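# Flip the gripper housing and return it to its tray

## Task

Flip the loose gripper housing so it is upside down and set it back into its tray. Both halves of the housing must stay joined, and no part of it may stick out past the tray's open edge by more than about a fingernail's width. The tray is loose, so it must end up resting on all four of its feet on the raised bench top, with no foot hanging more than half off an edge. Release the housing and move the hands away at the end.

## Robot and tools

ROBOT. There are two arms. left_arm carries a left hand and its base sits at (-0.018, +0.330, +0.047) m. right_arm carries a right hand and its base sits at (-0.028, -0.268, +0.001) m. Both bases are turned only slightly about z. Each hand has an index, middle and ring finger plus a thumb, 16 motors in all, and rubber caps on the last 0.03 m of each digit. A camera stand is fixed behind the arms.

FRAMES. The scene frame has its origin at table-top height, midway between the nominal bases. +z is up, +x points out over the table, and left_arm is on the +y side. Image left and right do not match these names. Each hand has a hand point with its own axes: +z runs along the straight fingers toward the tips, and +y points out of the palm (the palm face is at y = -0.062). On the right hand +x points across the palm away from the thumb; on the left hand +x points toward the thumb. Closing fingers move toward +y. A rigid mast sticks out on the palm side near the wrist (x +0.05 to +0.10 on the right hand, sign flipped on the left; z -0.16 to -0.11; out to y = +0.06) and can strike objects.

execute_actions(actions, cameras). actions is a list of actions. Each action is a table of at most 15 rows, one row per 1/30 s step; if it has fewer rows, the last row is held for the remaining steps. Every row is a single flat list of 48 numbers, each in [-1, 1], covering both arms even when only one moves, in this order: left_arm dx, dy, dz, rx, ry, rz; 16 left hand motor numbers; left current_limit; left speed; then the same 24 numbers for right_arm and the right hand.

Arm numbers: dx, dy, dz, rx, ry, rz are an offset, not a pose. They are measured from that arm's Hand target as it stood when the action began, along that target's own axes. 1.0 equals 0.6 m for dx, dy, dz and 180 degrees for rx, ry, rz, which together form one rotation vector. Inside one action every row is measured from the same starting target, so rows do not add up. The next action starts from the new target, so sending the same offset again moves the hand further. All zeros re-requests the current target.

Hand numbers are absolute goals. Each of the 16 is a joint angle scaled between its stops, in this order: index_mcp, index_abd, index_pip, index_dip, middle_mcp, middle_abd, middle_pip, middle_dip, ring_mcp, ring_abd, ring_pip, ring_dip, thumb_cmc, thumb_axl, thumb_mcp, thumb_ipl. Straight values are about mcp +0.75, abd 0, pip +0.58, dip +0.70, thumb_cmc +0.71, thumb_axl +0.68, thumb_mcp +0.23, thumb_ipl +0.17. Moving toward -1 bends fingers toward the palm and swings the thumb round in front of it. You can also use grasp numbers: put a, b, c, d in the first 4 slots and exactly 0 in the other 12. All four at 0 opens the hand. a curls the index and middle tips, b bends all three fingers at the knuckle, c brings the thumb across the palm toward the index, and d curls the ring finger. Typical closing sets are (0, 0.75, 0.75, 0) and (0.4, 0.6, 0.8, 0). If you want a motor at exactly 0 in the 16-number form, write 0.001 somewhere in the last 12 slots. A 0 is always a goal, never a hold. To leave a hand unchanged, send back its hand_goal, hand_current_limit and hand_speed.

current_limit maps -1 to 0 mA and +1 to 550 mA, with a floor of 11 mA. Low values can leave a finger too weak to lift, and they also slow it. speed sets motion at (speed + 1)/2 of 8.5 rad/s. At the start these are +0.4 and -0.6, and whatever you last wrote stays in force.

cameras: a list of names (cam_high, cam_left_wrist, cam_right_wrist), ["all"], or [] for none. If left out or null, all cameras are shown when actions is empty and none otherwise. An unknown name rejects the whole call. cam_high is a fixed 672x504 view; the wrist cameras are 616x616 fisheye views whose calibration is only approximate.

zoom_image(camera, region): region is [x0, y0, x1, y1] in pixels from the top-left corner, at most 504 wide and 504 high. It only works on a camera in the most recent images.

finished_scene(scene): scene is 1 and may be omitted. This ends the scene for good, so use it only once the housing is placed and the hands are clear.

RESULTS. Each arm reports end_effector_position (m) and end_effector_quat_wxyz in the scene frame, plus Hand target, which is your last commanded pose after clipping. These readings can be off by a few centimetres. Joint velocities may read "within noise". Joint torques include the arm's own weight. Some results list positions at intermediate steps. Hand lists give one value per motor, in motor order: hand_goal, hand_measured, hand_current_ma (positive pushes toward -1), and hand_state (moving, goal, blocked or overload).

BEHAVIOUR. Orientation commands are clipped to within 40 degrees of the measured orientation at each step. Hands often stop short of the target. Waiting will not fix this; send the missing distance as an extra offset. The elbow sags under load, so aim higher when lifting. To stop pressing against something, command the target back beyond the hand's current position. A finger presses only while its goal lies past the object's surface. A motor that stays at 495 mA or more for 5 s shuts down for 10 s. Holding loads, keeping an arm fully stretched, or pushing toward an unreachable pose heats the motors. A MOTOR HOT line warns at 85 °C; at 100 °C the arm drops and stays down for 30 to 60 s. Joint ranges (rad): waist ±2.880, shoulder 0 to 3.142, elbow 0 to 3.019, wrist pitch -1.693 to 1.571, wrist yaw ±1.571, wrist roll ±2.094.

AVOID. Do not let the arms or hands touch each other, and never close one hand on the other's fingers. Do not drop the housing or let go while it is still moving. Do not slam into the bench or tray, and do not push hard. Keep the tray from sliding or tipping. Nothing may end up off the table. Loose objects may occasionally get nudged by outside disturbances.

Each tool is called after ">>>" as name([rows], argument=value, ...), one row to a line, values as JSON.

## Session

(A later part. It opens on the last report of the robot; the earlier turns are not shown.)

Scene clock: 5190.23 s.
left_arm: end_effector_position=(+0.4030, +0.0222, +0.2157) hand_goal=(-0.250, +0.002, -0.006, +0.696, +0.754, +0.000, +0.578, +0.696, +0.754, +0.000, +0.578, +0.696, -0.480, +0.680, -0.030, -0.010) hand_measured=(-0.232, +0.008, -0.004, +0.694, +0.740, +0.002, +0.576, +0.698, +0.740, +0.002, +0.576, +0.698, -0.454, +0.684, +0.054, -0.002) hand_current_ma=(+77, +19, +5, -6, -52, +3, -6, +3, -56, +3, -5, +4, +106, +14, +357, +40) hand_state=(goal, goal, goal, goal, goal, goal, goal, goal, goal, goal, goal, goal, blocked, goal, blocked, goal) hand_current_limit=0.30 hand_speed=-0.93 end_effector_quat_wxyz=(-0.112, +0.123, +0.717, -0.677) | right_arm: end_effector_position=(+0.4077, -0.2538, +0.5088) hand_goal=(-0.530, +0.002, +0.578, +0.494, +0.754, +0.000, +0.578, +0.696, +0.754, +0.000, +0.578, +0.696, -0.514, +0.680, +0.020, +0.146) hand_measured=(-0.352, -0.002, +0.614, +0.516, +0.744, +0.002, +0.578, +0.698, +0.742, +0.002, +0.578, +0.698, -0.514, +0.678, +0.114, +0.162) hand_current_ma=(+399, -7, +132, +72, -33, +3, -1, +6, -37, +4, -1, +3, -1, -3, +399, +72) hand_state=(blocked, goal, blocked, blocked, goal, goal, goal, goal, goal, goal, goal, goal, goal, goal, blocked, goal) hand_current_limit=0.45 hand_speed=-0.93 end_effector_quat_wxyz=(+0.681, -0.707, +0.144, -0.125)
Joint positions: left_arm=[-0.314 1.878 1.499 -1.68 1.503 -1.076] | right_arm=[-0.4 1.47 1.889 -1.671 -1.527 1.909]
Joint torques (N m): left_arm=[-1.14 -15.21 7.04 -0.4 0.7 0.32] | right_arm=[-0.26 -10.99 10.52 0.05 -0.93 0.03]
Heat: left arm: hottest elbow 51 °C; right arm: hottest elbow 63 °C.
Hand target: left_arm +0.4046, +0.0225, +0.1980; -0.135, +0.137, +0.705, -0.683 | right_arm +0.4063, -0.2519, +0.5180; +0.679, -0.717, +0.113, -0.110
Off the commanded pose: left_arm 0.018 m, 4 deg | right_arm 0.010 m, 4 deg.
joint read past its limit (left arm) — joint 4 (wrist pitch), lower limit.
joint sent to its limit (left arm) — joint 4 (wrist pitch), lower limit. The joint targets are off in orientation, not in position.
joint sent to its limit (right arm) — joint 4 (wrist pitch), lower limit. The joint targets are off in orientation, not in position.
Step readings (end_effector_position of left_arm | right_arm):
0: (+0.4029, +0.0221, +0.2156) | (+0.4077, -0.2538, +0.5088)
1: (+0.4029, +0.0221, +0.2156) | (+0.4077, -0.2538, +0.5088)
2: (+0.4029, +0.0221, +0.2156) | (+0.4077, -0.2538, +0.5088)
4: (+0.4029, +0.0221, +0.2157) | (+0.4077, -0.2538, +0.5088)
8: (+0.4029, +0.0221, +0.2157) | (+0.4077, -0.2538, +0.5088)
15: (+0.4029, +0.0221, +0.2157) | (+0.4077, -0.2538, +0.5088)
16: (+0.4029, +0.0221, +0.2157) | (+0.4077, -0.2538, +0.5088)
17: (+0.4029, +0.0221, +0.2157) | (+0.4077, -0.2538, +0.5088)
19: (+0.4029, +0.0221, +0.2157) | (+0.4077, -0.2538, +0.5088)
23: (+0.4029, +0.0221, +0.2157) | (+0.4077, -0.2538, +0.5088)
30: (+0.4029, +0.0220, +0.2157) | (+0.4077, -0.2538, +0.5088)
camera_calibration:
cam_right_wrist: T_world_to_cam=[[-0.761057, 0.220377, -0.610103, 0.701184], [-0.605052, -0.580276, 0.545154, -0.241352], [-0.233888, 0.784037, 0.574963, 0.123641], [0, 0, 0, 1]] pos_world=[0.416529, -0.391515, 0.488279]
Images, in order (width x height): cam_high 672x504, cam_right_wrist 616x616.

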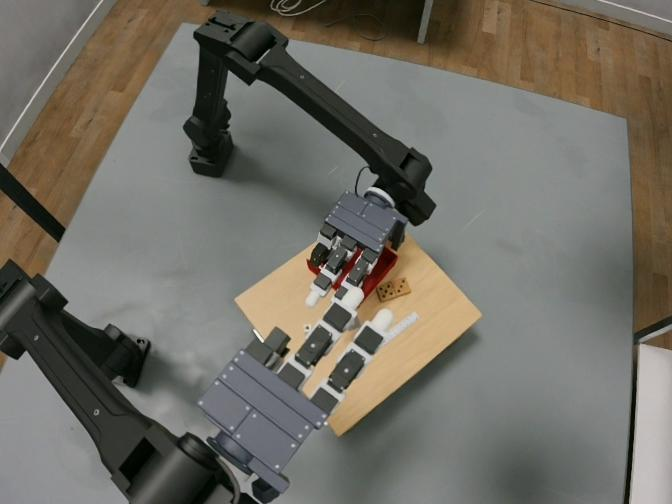

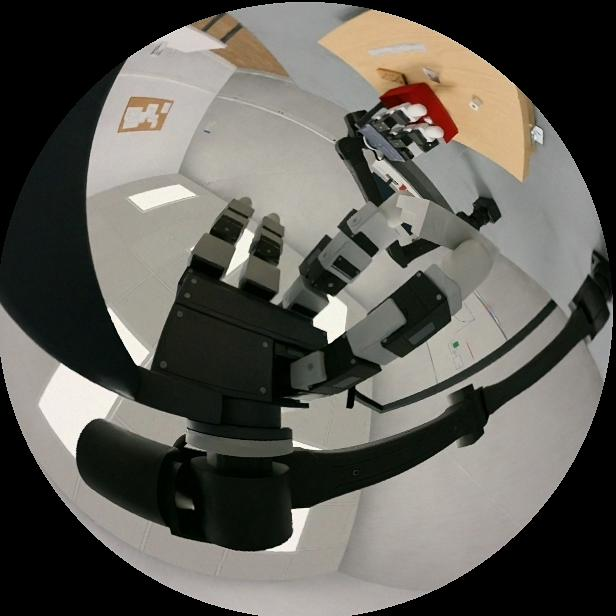

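>>> execute_actions([
  [[0,-0.025,0,0,0,0,-0.3,0.001,-0.007,0.696,0.754,0,0.577,0.696,0.754,0,0.577,0.696,-0.48,0.68,-0.06,-0.02,0.45,-0.93,0,0,0,0,0,0,-0.53,0.001,0.577,0.493,0.754,0,0.577,0.696,0.754,0,0.577,0.696,-0.514,0.68,0.02,0.146,0.45,-0.93]],
  [[0,-0.04,0,0,0,0,-0.3,0.001,-0.007,0.696,0.754,0,0.577,0.696,0.754,0,0.577,0.696,-0.48,0.68,-0.06,-0.02,0.45,-0.93,0,0,0,0,0,0,-0.53,0.001,0.577,0.493,0.754,0,0.577,0.696,0.754,0,0.577,0.696,-0.514,0.68,0.02,0.146,0.45,-0.93]],
], cameras=["cam_right_wrist","cam_high"])

>>> zoom_image(camera="cam_right_wrist", region=[390, 90, 460, 160])

>>> zoom_image(camera="cam_high", region=[300, 205, 380, 285])

Scene clock: 5199.53 s.
left_arm: end_effector_position=(+0.3992, +0.0238, +0.2202) hand_goal=(-0.300, +0.002, -0.006, +0.696, +0.754, +0.000, +0.578, +0.696, +0.754, +0.000, +0.578, +0.696, -0.480, +0.680, -0.060, -0.020) hand_measured=(-0.238, -0.006, +0.010, +0.702, +0.740, +0.002, +0.576, +0.698, +0.740, +0.002, +0.576, +0.698, -0.462, +0.684, +0.012, -0.002) hand_current_ma=(+284, -27, +60, +24, -52, +3, -6, +3, -56, +3, -5, +4, +75, +14, +399, +91) hand_state=(blocked, goal, goal, goal, goal, goal, goal, goal, goal, goal, goal, goal, goal, goal, blocked, goal) hand_current_limit=0.45 hand_speed=-0.93 end_effector_quat_wxyz=(-0.124, +0.111, +0.720, -0.674) | right_arm: end_effector_position=(+0.4077, -0.2538, +0.5088) hand_goal=(-0.530, +0.002, +0.578, +0.494, +0.754, +0.000, +0.578, +0.696, +0.754, +0.000, +0.578, +0.696, -0.514, +0.680, +0.020, +0.146) hand_measured=(-0.352, -0.002, +0.614, +0.516, +0.744, +0.002, +0.578, +0.698, +0.742, +0.002, +0.578, +0.698, -0.514, +0.678, +0.114, +0.162) hand_current_ma=(+399, -7, +132, +72, -33, +3, -1, +6, -37, +4, -1, +3, -1, -3, +399, +72) hand_state=(blocked, goal, blocked, blocked, goal, goal, goal, goal, goal, goal, goal, goal, goal, goal, blocked, goal) hand_current_limit=0.45 hand_speed=-0.93 end_effector_quat_wxyz=(+0.681, -0.707, +0.144, -0.125)
Joint positions: left_arm=[-0.314 1.87 1.499 -1.68 1.501 -1.12] | right_arm=[-0.4 1.47 1.889 -1.671 -1.527 1.909]
Joint torques (N m): left_arm=[-1.38 -18.49 9.66 -0.34 0.91 -0.2] | right_arm=[-0.5 -11.28 10.51 0.16 -0.95 0.03]
Heat: left arm: hottest elbow 51 °C; right arm: hottest elbow 63 °C.
Hand target: left_arm +0.4043, +0.0215, +0.2370; -0.135, +0.137, +0.705, -0.683 | right_arm +0.4063, -0.2519, +0.5180; +0.679, -0.717, +0.113, -0.110
Off the commanded pose: left_arm 0.018 m, 4 deg | right_arm 0.010 m, 4 deg.
joint read past its limit (left arm) — joint 4 (wrist pitch), lower limit.
joint sent to its limit (left arm) — joint 4 (wrist pitch), lower limit. The joint targets are off in orientation, not in position.
joint sent to its limit (right arm) — joint 4 (wrist pitch), lower limit. The joint targets are off in orientation, not in position.
Step readings (end_effector_position of left_arm | right_arm):
0: (+0.4030, +0.0222, +0.2157) | (+0.4077, -0.2538, +0.5088)
1: (+0.4030, +0.0222, +0.2157) | (+0.4077, -0.2538, +0.5088)
2: (+0.4029, +0.0222, +0.2158) | (+0.4077, -0.2538, +0.5088)
4: (+0.4027, +0.0223, +0.2158) | (+0.4077, -0.2538, +0.5088)
8: (+0.4026, +0.0225, +0.2159) | (+0.4077, -0.2538, +0.5088)
15: (+0.4024, +0.0226, +0.2159) | (+0.4077, -0.2538, +0.5088)
16: (+0.4023, +0.0226, +0.2161) | (+0.4077, -0.2538, +0.5088)
17: (+0.4021, +0.0227, +0.2166) | (+0.4077, -0.2538, +0.5088)
19: (+0.4015, +0.0229, +0.2176) | (+0.4077, -0.2538, +0.5088)
23: (+0.4003, +0.0234, +0.2196) | (+0.4077, -0.2538, +0.5088)
30: (+0.3994, +0.0238, +0.2202) | (+0.4077, -0.2538, +0.5088)
camera_calibration:
cam_right_wrist: T_world_to_cam=[[-0.761057, 0.220377, -0.610103, 0.701184], [-0.605052, -0.580276, 0.545154, -0.241352], [-0.233888, 0.784037, 0.574963, 0.123641], [0, 0, 0, 1]] pos_world=[0.416529, -0.391515, 0.488279]
Images, in order (width x height): cam_high 672x504, cam_right_wrist 616x616.

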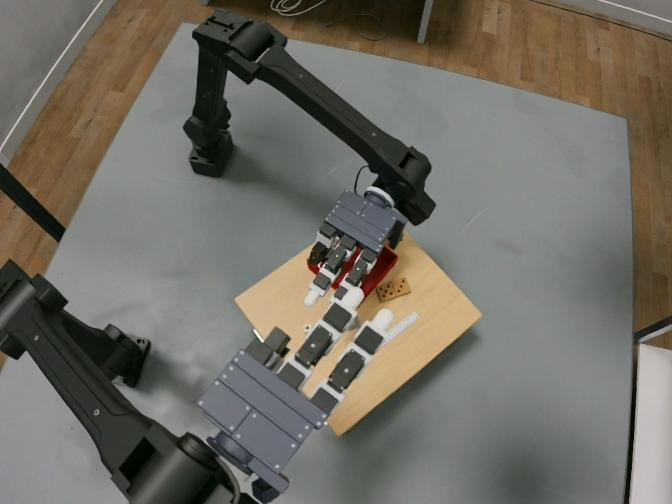

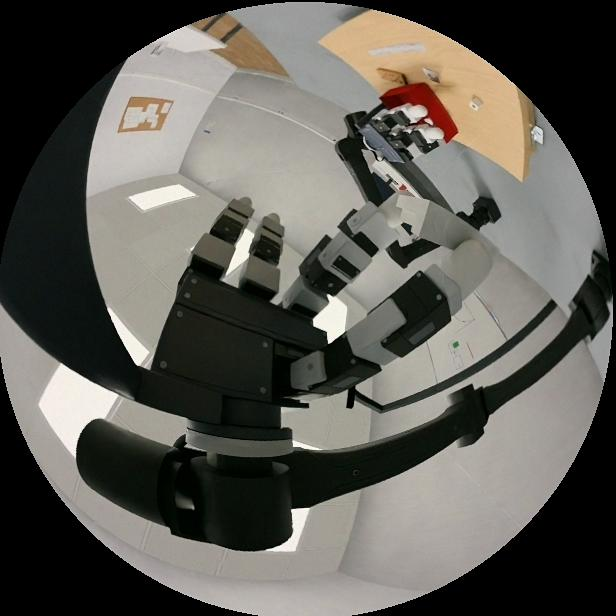

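Scaled by 7.200 from the camera's 616x616 image, which has a finer 880x880 frame.

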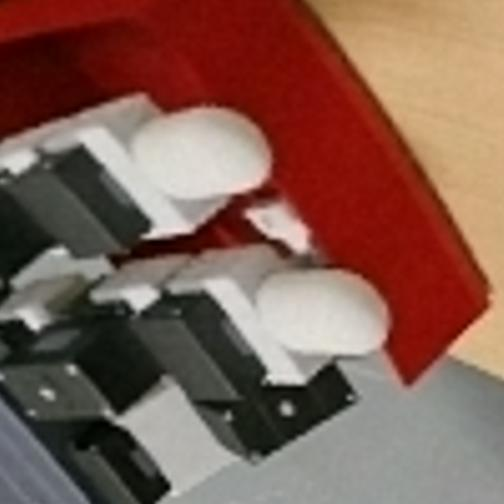

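Scaled by 6.300 from the camera's 672x504 image, which has a finer 960x720 frame.

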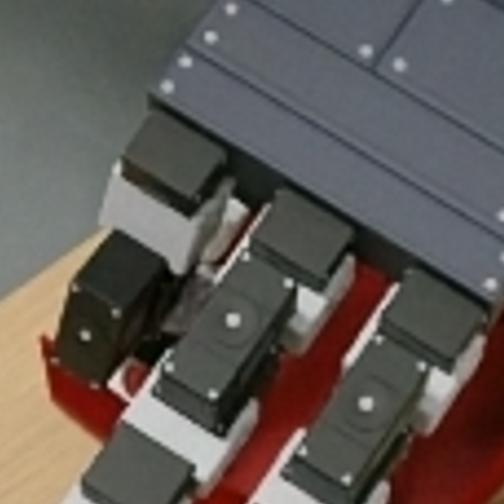

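>>> execute_actions([
  [[0,0,0,0,0,0,-0.22,0.001,-0.007,0.696,0.754,0,0.577,0.696,0.754,0,0.577,0.696,-0.4,0.68,0.12,-0.02,0.3,-0.9,0,0,0,0,0,0,-0.53,0.001,0.577,0.493,0.754,0,0.577,0.696,0.754,0,0.577,0.696,-0.514,0.68,0.02,0.146,0.45,-0.93]],
  [[0.02,-0.08,0,0,0,0,-0.22,0.001,-0.007,0.696,0.754,0,0.577,0.696,0.754,0,0.577,0.696,-0.4,0.68,0.12,-0.02,0.3,-0.9,0,0,0,0,0,0,-0.53,0.001,0.577,0.493,0.754,0,0.577,0.696,0.754,0,0.577,0.696,-0.514,0.68,0.02,0.146,0.45,-0.93]],
  [[0.07,-0.08,-0.01,0,0,0,-0.22,0.001,-0.007,0.696,0.754,0,0.577,0.696,0.754,0,0.577,0.696,-0.4,0.68,0.12,-0.02,0.3,-0.9,0,0,0,0,0,0,-0.53,0.001,0.577,0.493,0.754,0,0.577,0.696,0.754,0,0.577,0.696,-0.514,0.68,0.02,0.146,0.45,-0.93]],
], cameras=["cam_high","cam_left_wrist","cam_right_wrist"])

>>> zoom_image(camera="cam_high", region=[300, 205, 400, 305])

>>> zoom_image(camera="cam_left_wrist", region=[20, 20, 320, 320])

>>> zoom_image(camera="cam_right_wrist", region=[380, 80, 470, 170])

Scene clock: 5288.67 s.
left_arm: end_effector_position=(+0.3529, +0.0412, +0.3369) hand_goal=(-0.220, +0.002, -0.006, +0.696, +0.754, +0.000, +0.578, +0.696, +0.754, +0.000, +0.578, +0.696, -0.400, +0.680, +0.120, -0.020) hand_measured=(-0.226, +0.000, -0.002, +0.700, +0.740, +0.002, +0.576, +0.698, +0.740, +0.002, +0.576, +0.698, -0.406, +0.680, +0.118, -0.018) hand_current_ma=(-26, -7, +15, +11, -52, +3, -6, +3, -56, +3, -5, +4, -21, +0, -5, +13) hand_state=(goal, goal, goal, goal, goal, goal, goal, goal, goal, goal, goal, goal, goal, goal, goal, goal) hand_current_limit=0.30 hand_speed=-0.90 end_effector_quat_wxyz=(-0.097, +0.124, +0.721, -0.675) | right_arm: end_effector_position=(+0.4077, -0.2538, +0.5088) hand_goal=(-0.530, +0.002, +0.578, +0.494, +0.754, +0.000, +0.578, +0.696, +0.754, +0.000, +0.578, +0.696, -0.514, +0.680, +0.020, +0.146) hand_measured=(-0.352, -0.002, +0.614, +0.516, +0.744, +0.002, +0.578, +0.698, +0.742, +0.002, +0.578, +0.698, -0.514, +0.678, +0.114, +0.162) hand_current_ma=(+399, -7, +132, +72, -33, +3, -1, +6, -37, +4, -1, +3, -1, -3, +399, +72) hand_state=(blocked, goal, blocked, blocked, goal, goal, goal, goal, goal, goal, goal, goal, goal, goal, blocked, goal) hand_current_limit=0.45 hand_speed=-0.93 end_effector_quat_wxyz=(+0.681, -0.707, +0.144, -0.125)
Joint positions: left_arm=[-0.308 1.599 1.474 -1.68 1.5 -1.309] | right_arm=[-0.4 1.47 1.889 -1.671 -1.527 1.909]
Joint torques (N m): left_arm=[-0.56 -12.34 8.28 -0.05 1.12 -0.26] | right_arm=[-0.73 -10.99 10.51 0.02 -0.94 0.01]
Heat: left arm: hottest elbow 57 °C; right arm: hottest elbow 63 °C.
Hand target: left_arm +0.3557, +0.0445, +0.3333; -0.135, +0.137, +0.705, -0.683 | right_arm +0.4063, -0.2519, +0.5180; +0.679, -0.717, +0.113, -0.110
Off the commanded pose: left_arm 0.006 m, 5 deg | right_arm 0.010 m, 4 deg.
joint read past its limit (left arm) — joint 4 (wrist pitch), lower limit.
joint sent to its limit (left arm) — joint 4 (wrist pitch), lower limit. The joint targets are off in orientation, not in position.
joint sent to its limit (right arm) — joint 4 (wrist pitch), lower limit. The joint targets are off in orientation, not in position.
Step readings (end_effector_position of left_arm | right_arm):
0: (+0.3992, +0.0238, +0.2203) | (+0.4077, -0.2538, +0.5088)
1: (+0.3992, +0.0238, +0.2203) | (+0.4077, -0.2538, +0.5088)
2: (+0.3992, +0.0238, +0.2203) | (+0.4077, -0.2538, +0.5088)
4: (+0.3992, +0.0238, +0.2203) | (+0.4077, -0.2538, +0.5088)
8: (+0.3992, +0.0239, +0.2203) | (+0.4077, -0.2538, +0.5088)
15: (+0.3991, +0.0239, +0.2203) | (+0.4077, -0.2538, +0.5088)
16: (+0.3990, +0.0239, +0.2207) | (+0.4077, -0.2538, +0.5088)
17: (+0.3984, +0.0241, +0.2219) | (+0.4077, -0.2538, +0.5088)
19: (+0.3964, +0.0249, +0.2274) | (+0.4077, -0.2538, +0.5088)
23: (+0.3909, +0.0266, +0.2499) | (+0.4077, -0.2538, +0.5088)
30: (+0.3851, +0.0283, +0.2743) | (+0.4077, -0.2538, +0.5088)
31: (+0.3849, +0.0284, +0.2744) | (+0.4077, -0.2538, +0.5088)
32: (+0.3842, +0.0286, +0.2753) | (+0.4077, -0.2538, +0.5088)
34: (+0.3802, +0.0300, +0.2793) | (+0.4077, -0.2538, +0.5088)
38: (+0.3668, +0.0343, +0.3028) | (+0.4077, -0.2538, +0.5088)
45: (+0.3539, +0.0395, +0.3385) | (+0.4077, -0.2538, +0.5088)
camera_calibration:
cam_left_wrist: T_world_to_cam=[[0.697658, -0.221512, 0.681326, -0.504016], [-0.222931, 0.836667, 0.50029, -0.176467], [-0.680863, -0.50092, 0.534326, 0.20346], [0, 0, 0, 1]] pos_world=[0.450819, 0.137916, 0.32297]
cam_right_wrist: T_world_to_cam=[[-0.761057, 0.220377, -0.610103, 0.701184], [-0.605052, -0.580276, 0.545154, -0.241352], [-0.233888, 0.784037, 0.574963, 0.123641], [0, 0, 0, 1]] pos_world=[0.416529, -0.391515, 0.488279]

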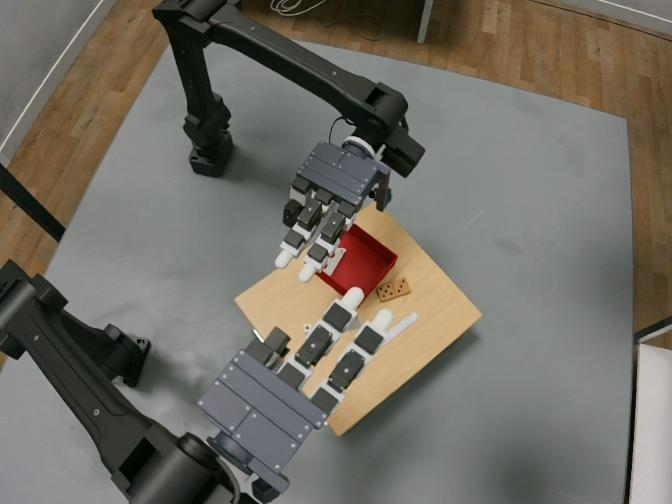

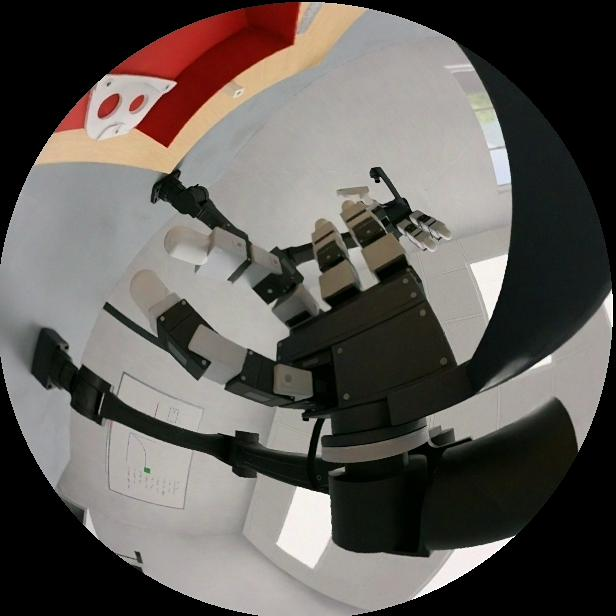

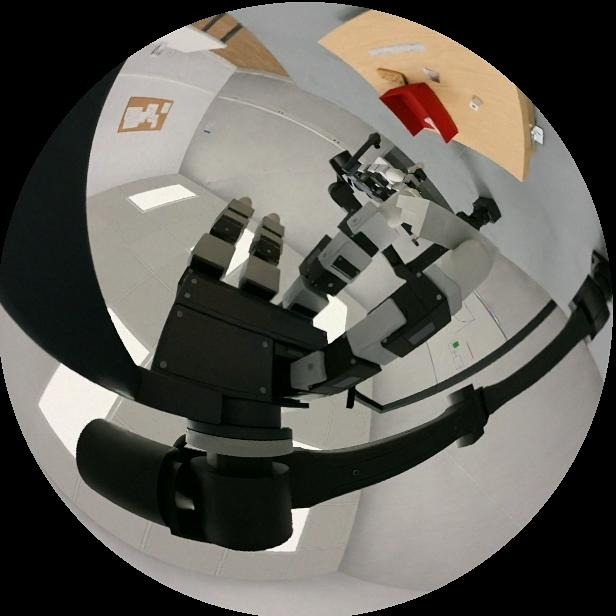

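Scaled by 5.040 from the camera's 672x504 image, which has a finer 960x720 frame.

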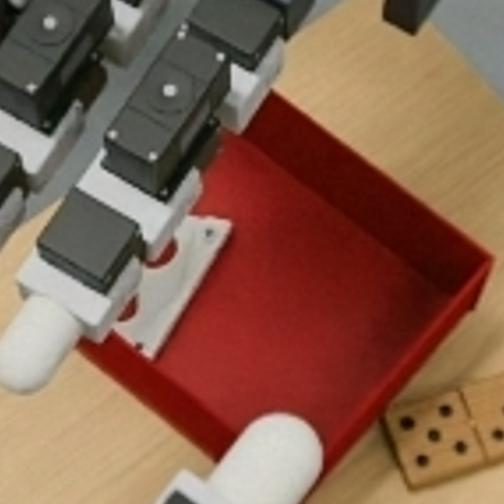

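Scaled by 1.680 from the camera's 616x616 image, which has a finer 880x880 frame.

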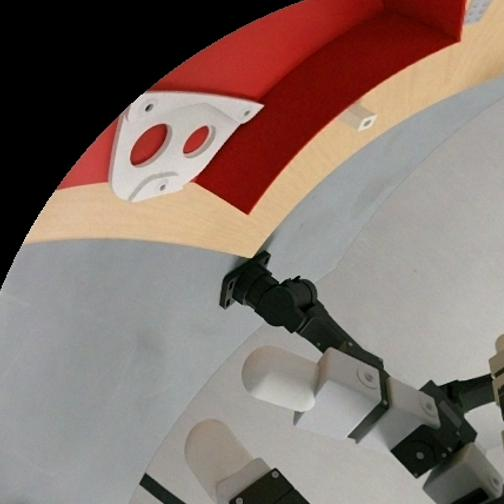

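Scaled by 5.600 from the camera's 616x616 image, which has a finer 880x880 frame.

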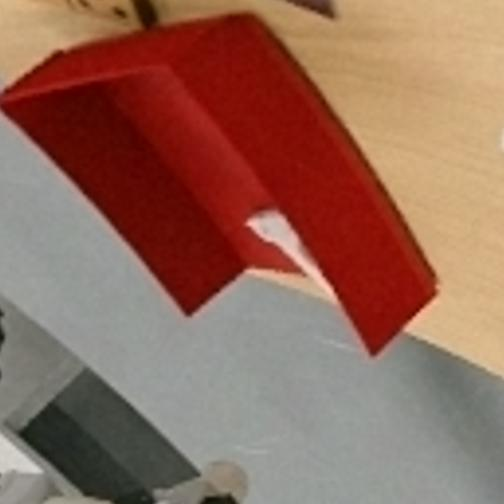

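>>> execute_actions([
  [[-0.0549,0.0249,0.027,0,0,0,-0.164,0.001,-0.088,0.696,0.754,0,0.577,0.696,0.754,0,0.577,0.696,-0.5,0.68,-0.033,0.168,0.3,-0.8,0,0,0,0,0,0,-0.53,0.001,0.577,0.493,0.754,0,0.577,0.696,0.754,0,0.577,0.696,-0.514,0.68,0.02,0.146,0.45,-0.93]],
  [[-0.0549,0.0449,0.027,0,0,0,-0.164,0.001,-0.088,0.696,0.754,0,0.577,0.696,0.754,0,0.577,0.696,-0.5,0.68,-0.033,0.168,0.3,-0.8,0,0,0,0,0,0,-0.53,0.001,0.577,0.493,0.754,0,0.577,0.696,0.754,0,0.577,0.696,-0.514,0.68,0.02,0.146,0.45,-0.93]],
], cameras=[])

Scene clock: 5369.70 s.
left_arm: end_effector_position=(+0.3943, -0.0028, +0.2792) hand_goal=(-0.164, +0.002, -0.088, +0.696, +0.754, +0.000, +0.578, +0.696, +0.754, +0.000, +0.578, +0.696, -0.500, +0.680, -0.032, +0.168) hand_measured=(-0.172, +0.000, -0.084, +0.700, +0.740, +0.002, +0.576, +0.698, +0.740, +0.002, +0.576, +0.698, -0.500, +0.680, -0.028, +0.166) hand_current_ma=(-31, -7, +15, +11, -52, +3, -6, +3, -56, +3, -5, +4, +1, +0, +23, -7) hand_state=(goal, goal, goal, goal, goal, goal, goal, goal, goal, goal, goal, goal, goal, goal, goal, goal) hand_current_limit=0.30 hand_speed=-0.80 end_effector_quat_wxyz=(-0.142, +0.114, +0.712, -0.678) | right_arm: end_effector_position=(+0.4077, -0.2538, +0.5088) hand_goal=(-0.530, +0.002, +0.578, +0.494, +0.754, +0.000, +0.578, +0.696, +0.754, +0.000, +0.578, +0.696, -0.514, +0.680, +0.020, +0.146) hand_measured=(-0.352, -0.002, +0.614, +0.516, +0.744, +0.002, +0.578, +0.698, +0.742, +0.002, +0.578, +0.698, -0.514, +0.678, +0.114, +0.162) hand_current_ma=(+399, -7, +132, +72, -33, +3, -1, +6, -37, +4, -1, +3, -1, -3, +399, +72) hand_state=(blocked, goal, blocked, blocked, goal, goal, goal, goal, goal, goal, goal, goal, goal, goal, blocked, goal) hand_current_limit=0.45 hand_speed=-0.93 end_effector_quat_wxyz=(+0.681, -0.707, +0.144, -0.125)
Joint positions: left_arm=[-0.363 1.825 1.596 -1.669 1.528 -1.29] | right_arm=[-0.4 1.47 1.889 -1.671 -1.527 1.909]
Joint torques (N m): left_arm=[-2.02 -17.61 11.73 -0.64 1.15 0.17] | right_arm=[-0.44 -10.81 10.51 0.09 -0.95 0.03]
Heat: left arm: hottest elbow 51 °C; right arm: hottest elbow 63 °C.
Hand target: left_arm +0.4049, -0.0091, +0.2902; -0.135, +0.137, +0.705, -0.683 | right_arm +0.4063, -0.2519, +0.5180; +0.679, -0.717, +0.113, -0.110
Off the commanded pose: left_arm 0.017 m, 3 deg | right_arm 0.010 m, 4 deg.
joint sent to its limit (left arm) — joint 4 (wrist pitch), lower limit. The joint targets still meet the commanded pose.
joint sent to its limit (right arm) — joint 4 (wrist pitch), lower limit. The joint targets are off in orientation, not in position.
Step readings (end_effector_position of left_arm | right_arm):
0: (+0.3528, +0.0413, +0.3369) | (+0.4077, -0.2538, +0.5088)
1: (+0.3529, +0.0412, +0.3368) | (+0.4077, -0.2538, +0.5088)
2: (+0.3533, +0.0409, +0.3360) | (+0.4077, -0.2538, +0.5088)
4: (+0.3555, +0.0380, +0.3330) | (+0.4077, -0.2538, +0.5088)
8: (+0.3651, +0.0305, +0.3164) | (+0.4077, -0.2538, +0.5088)
15: (+0.3686, +0.0253, +0.2973) | (+0.4077, -0.2538, +0.5088)
16: (+0.3686, +0.0245, +0.2979) | (+0.4077, -0.2538, +0.5088)
17: (+0.3692, +0.0229, +0.2991) | (+0.4077, -0.2538, +0.5088)
19: (+0.3749, +0.0167, +0.3020) | (+0.4077, -0.2538, +0.5088)
23: (+0.3876, +0.0050, +0.2970) | (+0.4077, -0.2538, +0.5088)
30: (+0.3918, -0.0019, +0.2762) | (+0.4077, -0.2538, +0.5088)
No camera images: "cameras" was empty.

>>> execute_actions([
  [[0.0118,0.0783,0.0125,0,0,0,-0.164,0.001,-0.088,0.696,0.754,0,0.577,0.696,0.754,0,0.577,0.696,-0.49,0.68,-0.033,0.168,0.3,-0.8,0,0,0,0,0,0,-0.53,0.001,0.577,0.493,0.754,0,0.577,0.696,0.754,0,0.577,0.696,-0.514,0.68,0.02,0.146,0.45,-0.93]],
], cameras=["cam_right_wrist","cam_left_wrist"])

>>> zoom_image(camera="cam_right_wrist", region=[390, 90, 460, 160])

>>> zoom_image(camera="cam_left_wrist", region=[60, 160, 300, 400])

Scene clock: 5380.73 s.
left_arm: end_effector_position=(+0.3989, -0.0078, +0.2668) hand_goal=(-0.164, +0.002, -0.088, +0.696, +0.754, +0.000, +0.578, +0.696, +0.754, +0.000, +0.578, +0.696, -0.490, +0.680, -0.032, +0.168) hand_measured=(-0.172, +0.000, -0.084, +0.700, +0.740, +0.002, +0.576, +0.698, +0.740, +0.002, +0.576, +0.698, -0.494, +0.680, -0.028, +0.166) hand_current_ma=(-31, -7, +13, +10, -52, +3, -6, +3, -56, +3, -5, +4, -16, +0, +22, -7) hand_state=(goal, goal, goal, goal, goal, goal, goal, goal, goal, goal, goal, goal, goal, goal, goal, goal) hand_current_limit=0.30 hand_speed=-0.80 end_effector_quat_wxyz=(-0.111, +0.149, +0.704, -0.685) | right_arm: end_effector_position=(+0.4077, -0.2538, +0.5088) hand_goal=(-0.530, +0.002, +0.578, +0.494, +0.754, +0.000, +0.578, +0.696, +0.754, +0.000, +0.578, +0.696, -0.514, +0.680, +0.020, +0.146) hand_measured=(-0.352, -0.002, +0.614, +0.516, +0.744, +0.002, +0.578, +0.698, +0.742, +0.002, +0.578, +0.698, -0.514, +0.678, +0.114, +0.162) hand_current_ma=(+399, -7, +132, +72, -33, +3, -1, +6, -37, +4, -1, +3, -1, -3, +399, +72) hand_state=(blocked, goal, blocked, blocked, goal, goal, goal, goal, goal, goal, goal, goal, goal, goal, blocked, goal) hand_current_limit=0.45 hand_speed=-0.93 end_effector_quat_wxyz=(+0.681, -0.707, +0.144, -0.125)
Joint positions: left_arm=[-0.368 1.827 1.569 -1.636 1.533 -1.2] | right_arm=[-0.4 1.47 1.889 -1.671 -1.527 1.909]
Joint torques (N m): left_arm=[-1.79 -14.39 7.09 -0.55 1.03 0.14] | right_arm=[-0.38 -10.99 10.55 0.16 -0.94 0.02]
Heat: left arm: hottest elbow 55 °C; right arm: hottest elbow 63 °C.
Hand target: left_arm +0.3959, -0.0119, +0.2432; -0.135, +0.137, +0.705, -0.683 | right_arm +0.4063, -0.2519, +0.5180; +0.679, -0.717, +0.113, -0.110
Off the commanded pose: left_arm 0.024 m, 3 deg | right_arm 0.010 m, 4 deg.
joint sent to its limit (right arm) — joint 4 (wrist pitch), lower limit. The joint targets are off in orientation, not in position.
Step readings (end_effector_position of left_arm | right_arm):
0: (+0.3943, -0.0028, +0.2792) | (+0.4077, -0.2538, +0.5088)
1: (+0.3944, -0.0029, +0.2791) | (+0.4077, -0.2538, +0.5088)
2: (+0.3949, -0.0031, +0.2790) | (+0.4077, -0.2538, +0.5088)
4: (+0.3961, -0.0043, +0.2768) | (+0.4077, -0.2538, +0.5088)
8: (+0.3963, -0.0065, +0.2687) | (+0.4077, -0.2538, +0.5088)
15: (+0.3979, -0.0074, +0.2675) | (+0.4077, -0.2538, +0.5088)
camera_calibration:
cam_left_wrist: T_world_to_cam=[[0.679707, -0.233948, 0.695174, -0.495772], [-0.17857, 0.866474, 0.466192, -0.0984816], [-0.711415, -0.441011, 0.547173, 0.257018], [0, 0, 0, 1]] pos_world=[0.502241, 0.0826948, 0.249926]
cam_right_wrist: T_world_to_cam=[[-0.761057, 0.220377, -0.610103, 0.701184], [-0.605052, -0.580276, 0.545154, -0.241352], [-0.233888, 0.784037, 0.574963, 0.123641], [0, 0, 0, 1]] pos_world=[0.416529, -0.391515, 0.488279]
Images, in order (width x height): cam_left_wrist 616x616, cam_right_wrist 616x616.

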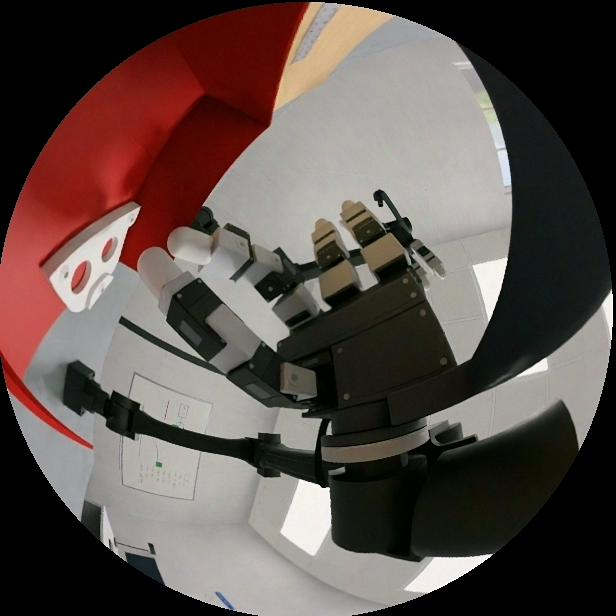

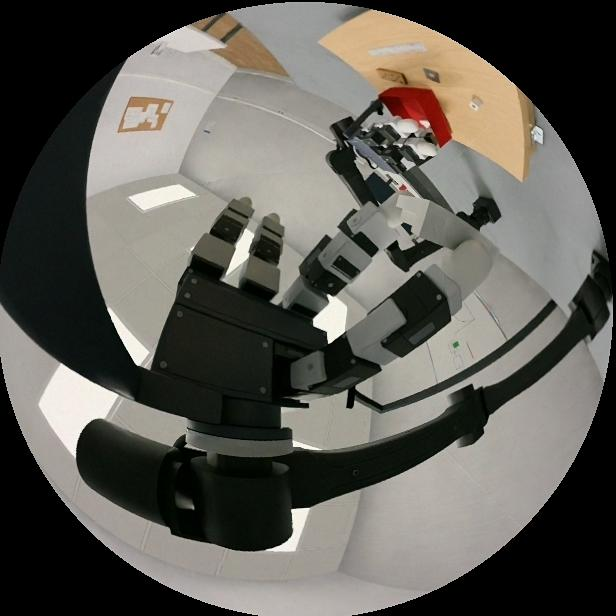

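Scaled by 7.200 from the camera's 616x616 image, which has a finer 880x880 frame.

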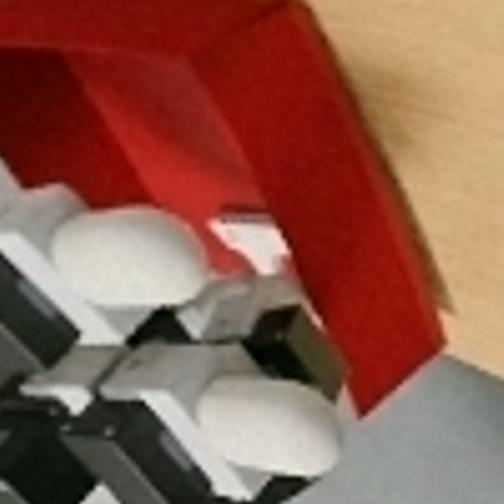

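Scaled by 2.100 from the camera's 616x616 image, which has a finer 880x880 frame.

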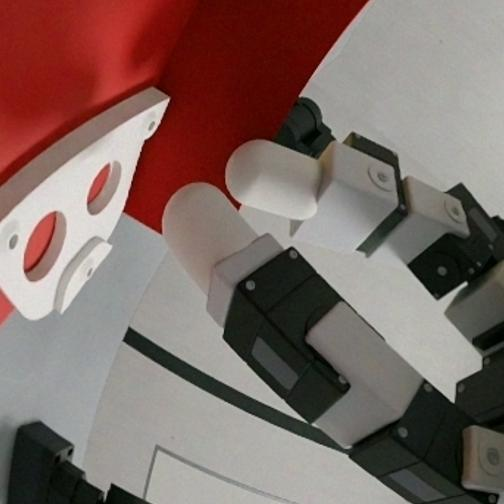

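>>> execute_actions([
  [[0,-0.1,-0.003,0,0,0,-0.164,0.001,-0.088,0.696,0.754,0,0.577,0.696,0.754,0,0.577,0.696,-0.49,0.68,-0.033,0.168,0.3,-0.8,0,0,0,0,0,0,-0.53,0.001,0.577,0.493,0.754,0,0.577,0.696,0.754,0,0.577,0.696,-0.514,0.68,0.02,0.146,0.45,-0.93]],
], cameras=["cam_right_wrist","cam_left_wrist","cam_high"])

>>> zoom_image(camera="cam_right_wrist", region=[390, 90, 460, 160])

>>> zoom_image(camera="cam_left_wrist", region=[20, 100, 300, 380])

>>> zoom_image(camera="cam_high", region=[300, 205, 400, 305])

Scene clock: 5394.93 s.
left_arm: end_effector_position=(+0.3914, -0.0064, +0.2769) hand_goal=(-0.164, +0.002, -0.088, +0.696, +0.754, +0.000, +0.578, +0.696, +0.754, +0.000, +0.578, +0.696, -0.490, +0.680, -0.032, +0.168) hand_measured=(-0.172, +0.000, -0.084, +0.698, +0.740, +0.002, +0.576, +0.698, +0.740, +0.002, +0.576, +0.698, -0.494, +0.680, -0.028, +0.166) hand_current_ma=(-31, -7, +13, +10, -52, +3, -6, +3, -56, +3, -5, +4, -15, +0, +22, -7) hand_state=(goal, goal, goal, goal, goal, goal, goal, goal, goal, goal, goal, goal, goal, goal, goal, goal) hand_current_limit=0.30 hand_speed=-0.80 end_effector_quat_wxyz=(-0.143, +0.117, +0.710, -0.680) | right_arm: end_effector_position=(+0.4077, -0.2538, +0.5088) hand_goal=(-0.530, +0.002, +0.578, +0.494, +0.754, +0.000, +0.578, +0.696, +0.754, +0.000, +0.578, +0.696, -0.514, +0.680, +0.020, +0.146) hand_measured=(-0.352, -0.002, +0.614, +0.516, +0.744, +0.002, +0.578, +0.698, +0.742, +0.002, +0.578, +0.698, -0.514, +0.678, +0.114, +0.162) hand_current_ma=(+399, -7, +132, +72, -33, +3, -1, +6, -37, +4, -1, +3, -1, -3, +399, +72) hand_state=(blocked, goal, blocked, blocked, goal, goal, goal, goal, goal, goal, goal, goal, goal, goal, blocked, goal) hand_current_limit=0.45 hand_speed=-0.93 end_effector_quat_wxyz=(+0.681, -0.707, +0.144, -0.125)
Joint positions: left_arm=[-0.371 1.826 1.59 -1.67 1.534 -1.279] | right_arm=[-0.4 1.47 1.889 -1.671 -1.527 1.909]
Joint torques (N m): left_arm=[-1.26 -19.6 11.7 -0.68 1.08 -0.19] | right_arm=[-0.15 -11.11 10.5 0.05 -0.93 0.02]
Heat: left arm: hottest elbow 53 °C; right arm: hottest elbow 63 °C.
Hand target: left_arm +0.3959, -0.0122, +0.3031; -0.135, +0.137, +0.705, -0.683 | right_arm +0.4063, -0.2519, +0.5180; +0.679, -0.717, +0.113, -0.110
Off the commanded pose: left_arm 0.027 m, 3 deg | right_arm 0.010 m, 4 deg.
joint sent to its limit (left arm) — joint 4 (wrist pitch), lower limit. The joint targets still meet the commanded pose.
joint sent to its limit (right arm) — joint 4 (wrist pitch), lower limit. The joint targets are off in orientation, not in position.
Step readings (end_effector_position of left_arm | right_arm):
0: (+0.3989, -0.0078, +0.2668) | (+0.4077, -0.2538, +0.5088)
1: (+0.3988, -0.0077, +0.2668) | (+0.4077, -0.2538, +0.5088)
2: (+0.3983, -0.0076, +0.2670) | (+0.4077, -0.2538, +0.5088)
4: (+0.3964, -0.0069, +0.2687) | (+0.4077, -0.2538, +0.5088)
8: (+0.3937, -0.0065, +0.2729) | (+0.4077, -0.2538, +0.5088)
15: (+0.3925, -0.0062, +0.2766) | (+0.4077, -0.2538, +0.5088)
camera_calibration:
cam_left_wrist: T_world_to_cam=[[0.736533, -0.255389, 0.626336, -0.500756], [-0.136962, 0.85049, 0.507847, -0.133625], [-0.662391, -0.45983, 0.591435, 0.215158], [0, 0, 0, 1]] pos_world=[0.49304, 0.0846952, 0.254251]
cam_right_wrist: T_world_to_cam=[[-0.761057, 0.220377, -0.610103, 0.701184], [-0.605052, -0.580276, 0.545154, -0.241352], [-0.233888, 0.784037, 0.574963, 0.123641], [0, 0, 0, 1]] pos_world=[0.416529, -0.391515, 0.488279]

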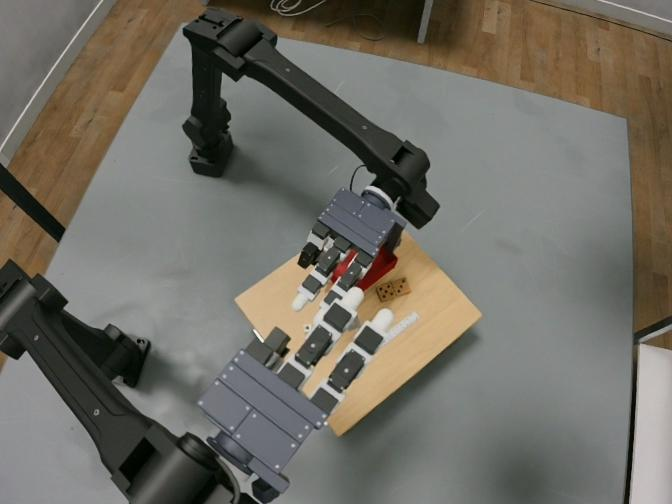

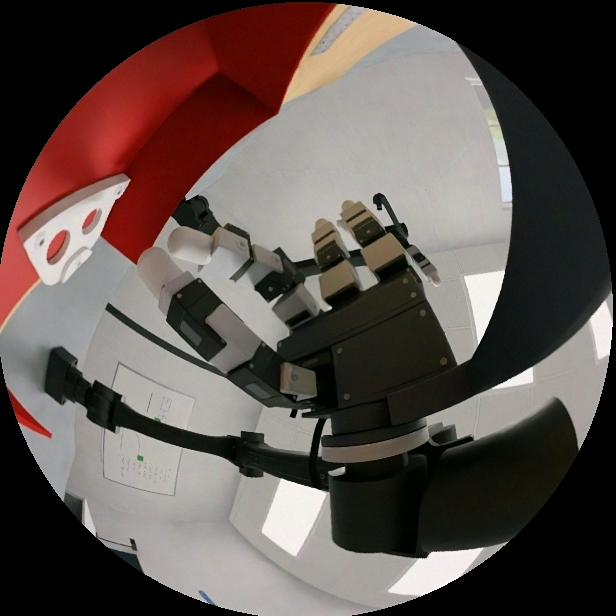

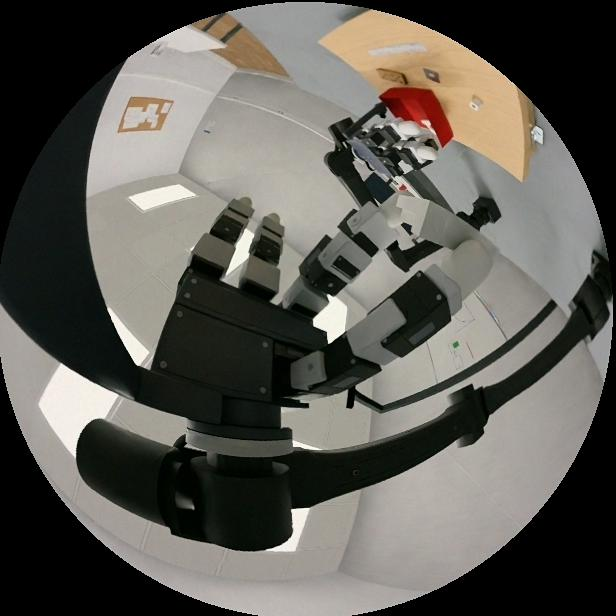

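Scaled by 7.200 from the camera's 616x616 image, which has a finer 880x880 frame.

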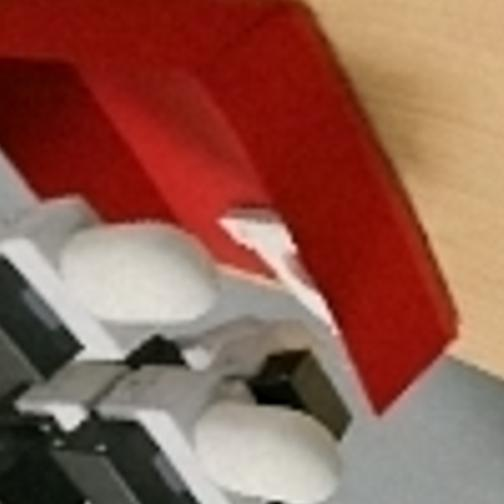

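Scaled by 1.800 from the camera's 616x616 image, which has a finer 880x880 frame.

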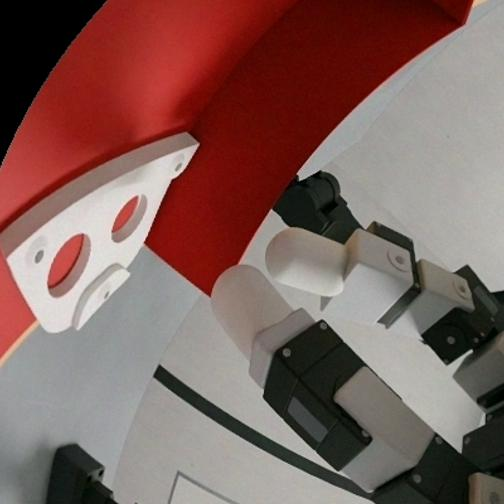

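Scaled by 5.040 from the camera's 672x504 image, which has a finer 960x720 frame.

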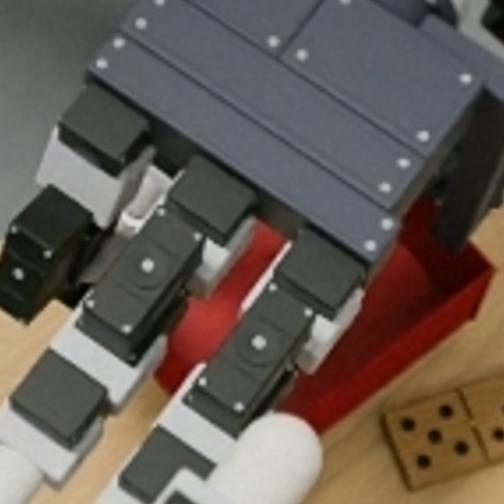

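>>> execute_actions([
  [[0,-0.06,-0.003,0,0,0,-0.164,0.001,-0.088,0.696,0.754,0,0.577,0.696,0.754,0,0.577,0.696,-0.49,0.68,-0.033,0.168,0.3,-0.8,0,0,0,0,0,0,-0.53,0.001,0.577,0.493,0.754,0,0.577,0.696,0.754,0,0.577,0.696,-0.514,0.68,0.02,0.146,0.45,-0.93]],
  [[0.06,-0.02,-0.06,0,0,0,-0.164,0.001,-0.088,0.696,0.754,0,0.577,0.696,0.754,0,0.577,0.696,-0.49,0.68,-0.033,0.168,0.3,-0.8,0,0,0,0,0,0,-0.53,0.001,0.577,0.493,0.754,0,0.577,0.696,0.754,0,0.577,0.696,-0.514,0.68,0.02,0.146,0.45,-0.93]],
], cameras=["cam_right_wrist","cam_left_wrist","cam_high"])

>>> zoom_image(camera="cam_right_wrist", region=[380, 80, 470, 170])

>>> zoom_image(camera="cam_left_wrist", region=[20, 20, 300, 300])

>>> zoom_image(camera="cam_high", region=[300, 205, 400, 305])

Scene clock: 5401.80 s.
left_arm: end_effector_position=(+0.3791, +0.0336, +0.3511) hand_goal=(-0.164, +0.002, -0.088, +0.696, +0.754, +0.000, +0.578, +0.696, +0.754, +0.000, +0.578, +0.696, -0.490, +0.680, -0.032, +0.168) hand_measured=(-0.172, +0.000, -0.084, +0.698, +0.740, +0.002, +0.576, +0.698, +0.740, +0.002, +0.576, +0.698, -0.494, +0.680, -0.028, +0.166) hand_current_ma=(-29, -7, +13, +10, -52, +3, -6, +3, -56, +3, -5, +4, -14, +0, +21, -7) hand_state=(goal, goal, goal, goal, goal, goal, goal, goal, goal, goal, goal, goal, goal, goal, goal, goal) hand_current_limit=0.30 hand_speed=-0.80 end_effector_quat_wxyz=(-0.096, +0.118, +0.718, -0.679) | right_arm: end_effector_position=(+0.4077, -0.2538, +0.5088) hand_goal=(-0.530, +0.002, +0.578, +0.494, +0.754, +0.000, +0.578, +0.696, +0.754, +0.000, +0.578, +0.696, -0.514, +0.680, +0.020, +0.146) hand_measured=(-0.352, -0.002, +0.614, +0.516, +0.744, +0.002, +0.578, +0.698, +0.742, +0.002, +0.578, +0.698, -0.514, +0.678, +0.114, +0.162) hand_current_ma=(+399, -7, +132, +72, -33, +3, -1, +6, -37, +4, -1, +3, -1, -3, +399, +72) hand_state=(blocked, goal, blocked, blocked, goal, goal, goal, goal, goal, goal, goal, goal, goal, goal, blocked, goal) hand_current_limit=0.45 hand_speed=-0.93 end_effector_quat_wxyz=(+0.681, -0.707, +0.144, -0.125)
Joint positions: left_arm=[-0.305 1.654 1.577 -1.672 1.511 -1.37] | right_arm=[-0.4 1.47 1.889 -1.671 -1.527 1.909]
Joint torques (N m): left_arm=[-1.44 -15.38 8.36 -0.31 0.99 -0.14] | right_arm=[-0.15 -10.99 10.51 0.21 -0.93 0.02]
Heat: left arm: hottest elbow 55 °C; right arm: hottest elbow 63 °C.
Hand target: left_arm +0.3766, +0.0350, +0.3523; -0.135, +0.137, +0.705, -0.683 | right_arm +0.4063, -0.2519, +0.5180; +0.679, -0.717, +0.113, -0.110
Off the commanded pose: left_arm 0.003 m, 5 deg | right_arm 0.010 m, 4 deg.
joint sent to its limit (left arm) — joint 4 (wrist pitch), lower limit. The joint targets are off in orientation, not in position.
joint sent to its limit (right arm) — joint 4 (wrist pitch), lower limit. The joint targets are off in orientation, not in position.
Step readings (end_effector_position of left_arm | right_arm):
0: (+0.3914, -0.0064, +0.2770) | (+0.4077, -0.2538, +0.5088)
1: (+0.3915, -0.0065, +0.2774) | (+0.4077, -0.2538, +0.5088)
2: (+0.3913, -0.0064, +0.2784) | (+0.4077, -0.2538, +0.5088)
4: (+0.3917, -0.0065, +0.2828) | (+0.4077, -0.2538, +0.5088)
8: (+0.3928, -0.0070, +0.2995) | (+0.4077, -0.2538, +0.5088)
15: (+0.3928, -0.0070, +0.3220) | (+0.4077, -0.2538, +0.5088)
16: (+0.3927, -0.0069, +0.3224) | (+0.4077, -0.2538, +0.5088)
17: (+0.3926, -0.0060, +0.3229) | (+0.4077, -0.2538, +0.5088)
19: (+0.3892, -0.0010, +0.3228) | (+0.4077, -0.2538, +0.5088)
23: (+0.3820, +0.0172, +0.3310) | (+0.4077, -0.2538, +0.5088)
30: (+0.3811, +0.0329, +0.3537) | (+0.4077, -0.2538, +0.5088)
camera_calibration:
cam_left_wrist: T_world_to_cam=[[0.705754, -0.209688, 0.676715, -0.53551], [-0.226315, 0.838418, 0.49582, -0.168453], [-0.671337, -0.503077, 0.544261, 0.202904], [0, 0, 0, 1]] pos_world=[0.476032, 0.13102, 0.335477]
cam_right_wrist: T_world_to_cam=[[-0.761057, 0.220377, -0.610103, 0.701184], [-0.605052, -0.580276, 0.545154, -0.241352], [-0.233888, 0.784037, 0.574963, 0.123641], [0, 0, 0, 1]] pos_world=[0.416529, -0.391515, 0.488279]

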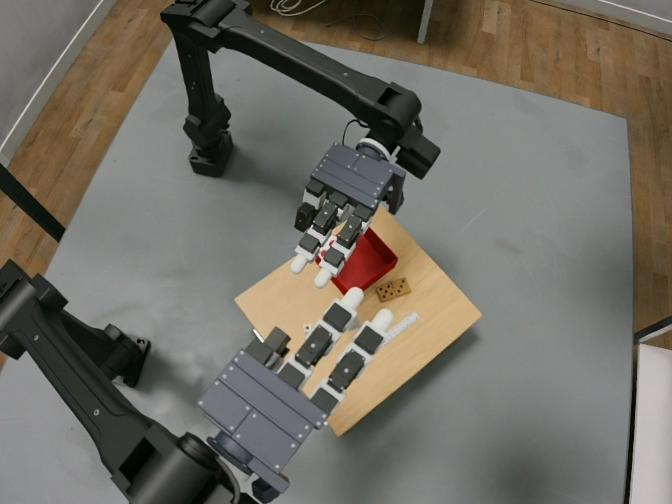

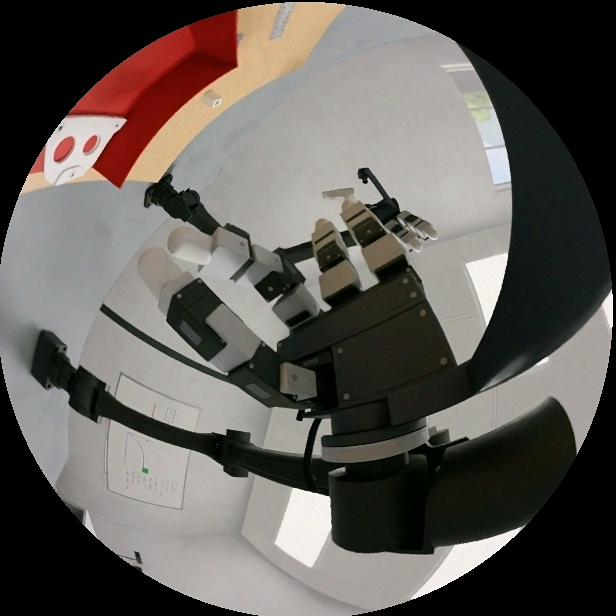

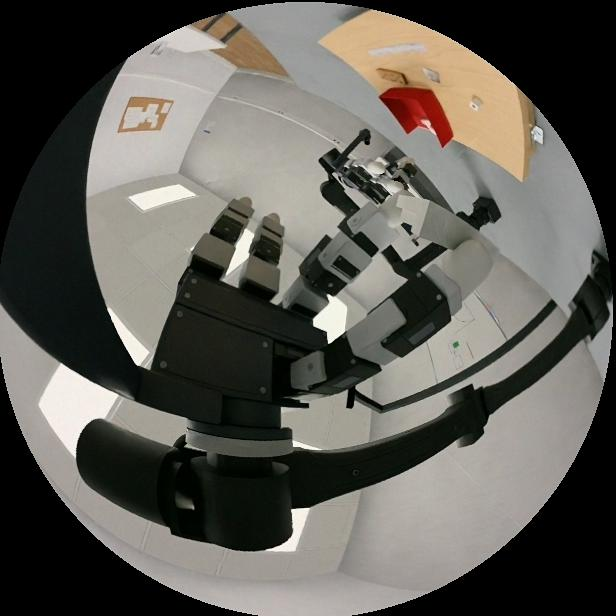

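Scaled by 5.600 from the camera's 616x616 image, which has a finer 880x880 frame.

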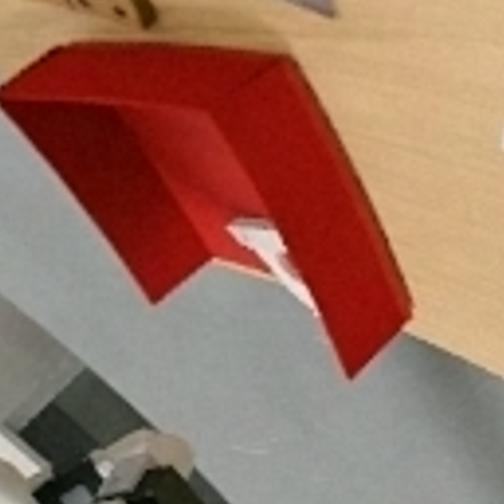

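Scaled by 1.800 from the camera's 616x616 image, which has a finer 880x880 frame.

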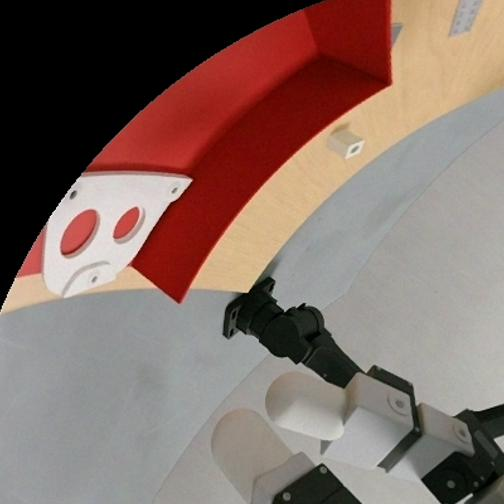

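Scaled by 5.040 from the camera's 672x504 image, which has a finer 960x720 frame.

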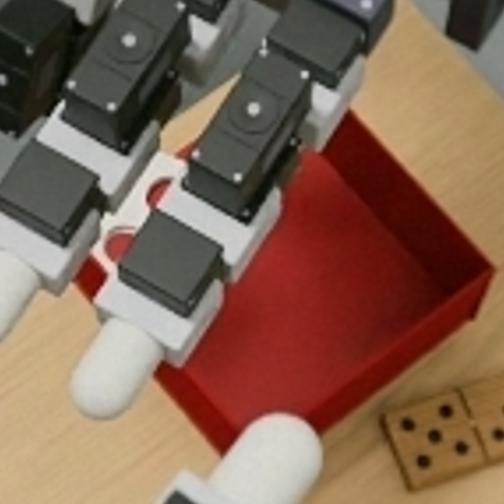

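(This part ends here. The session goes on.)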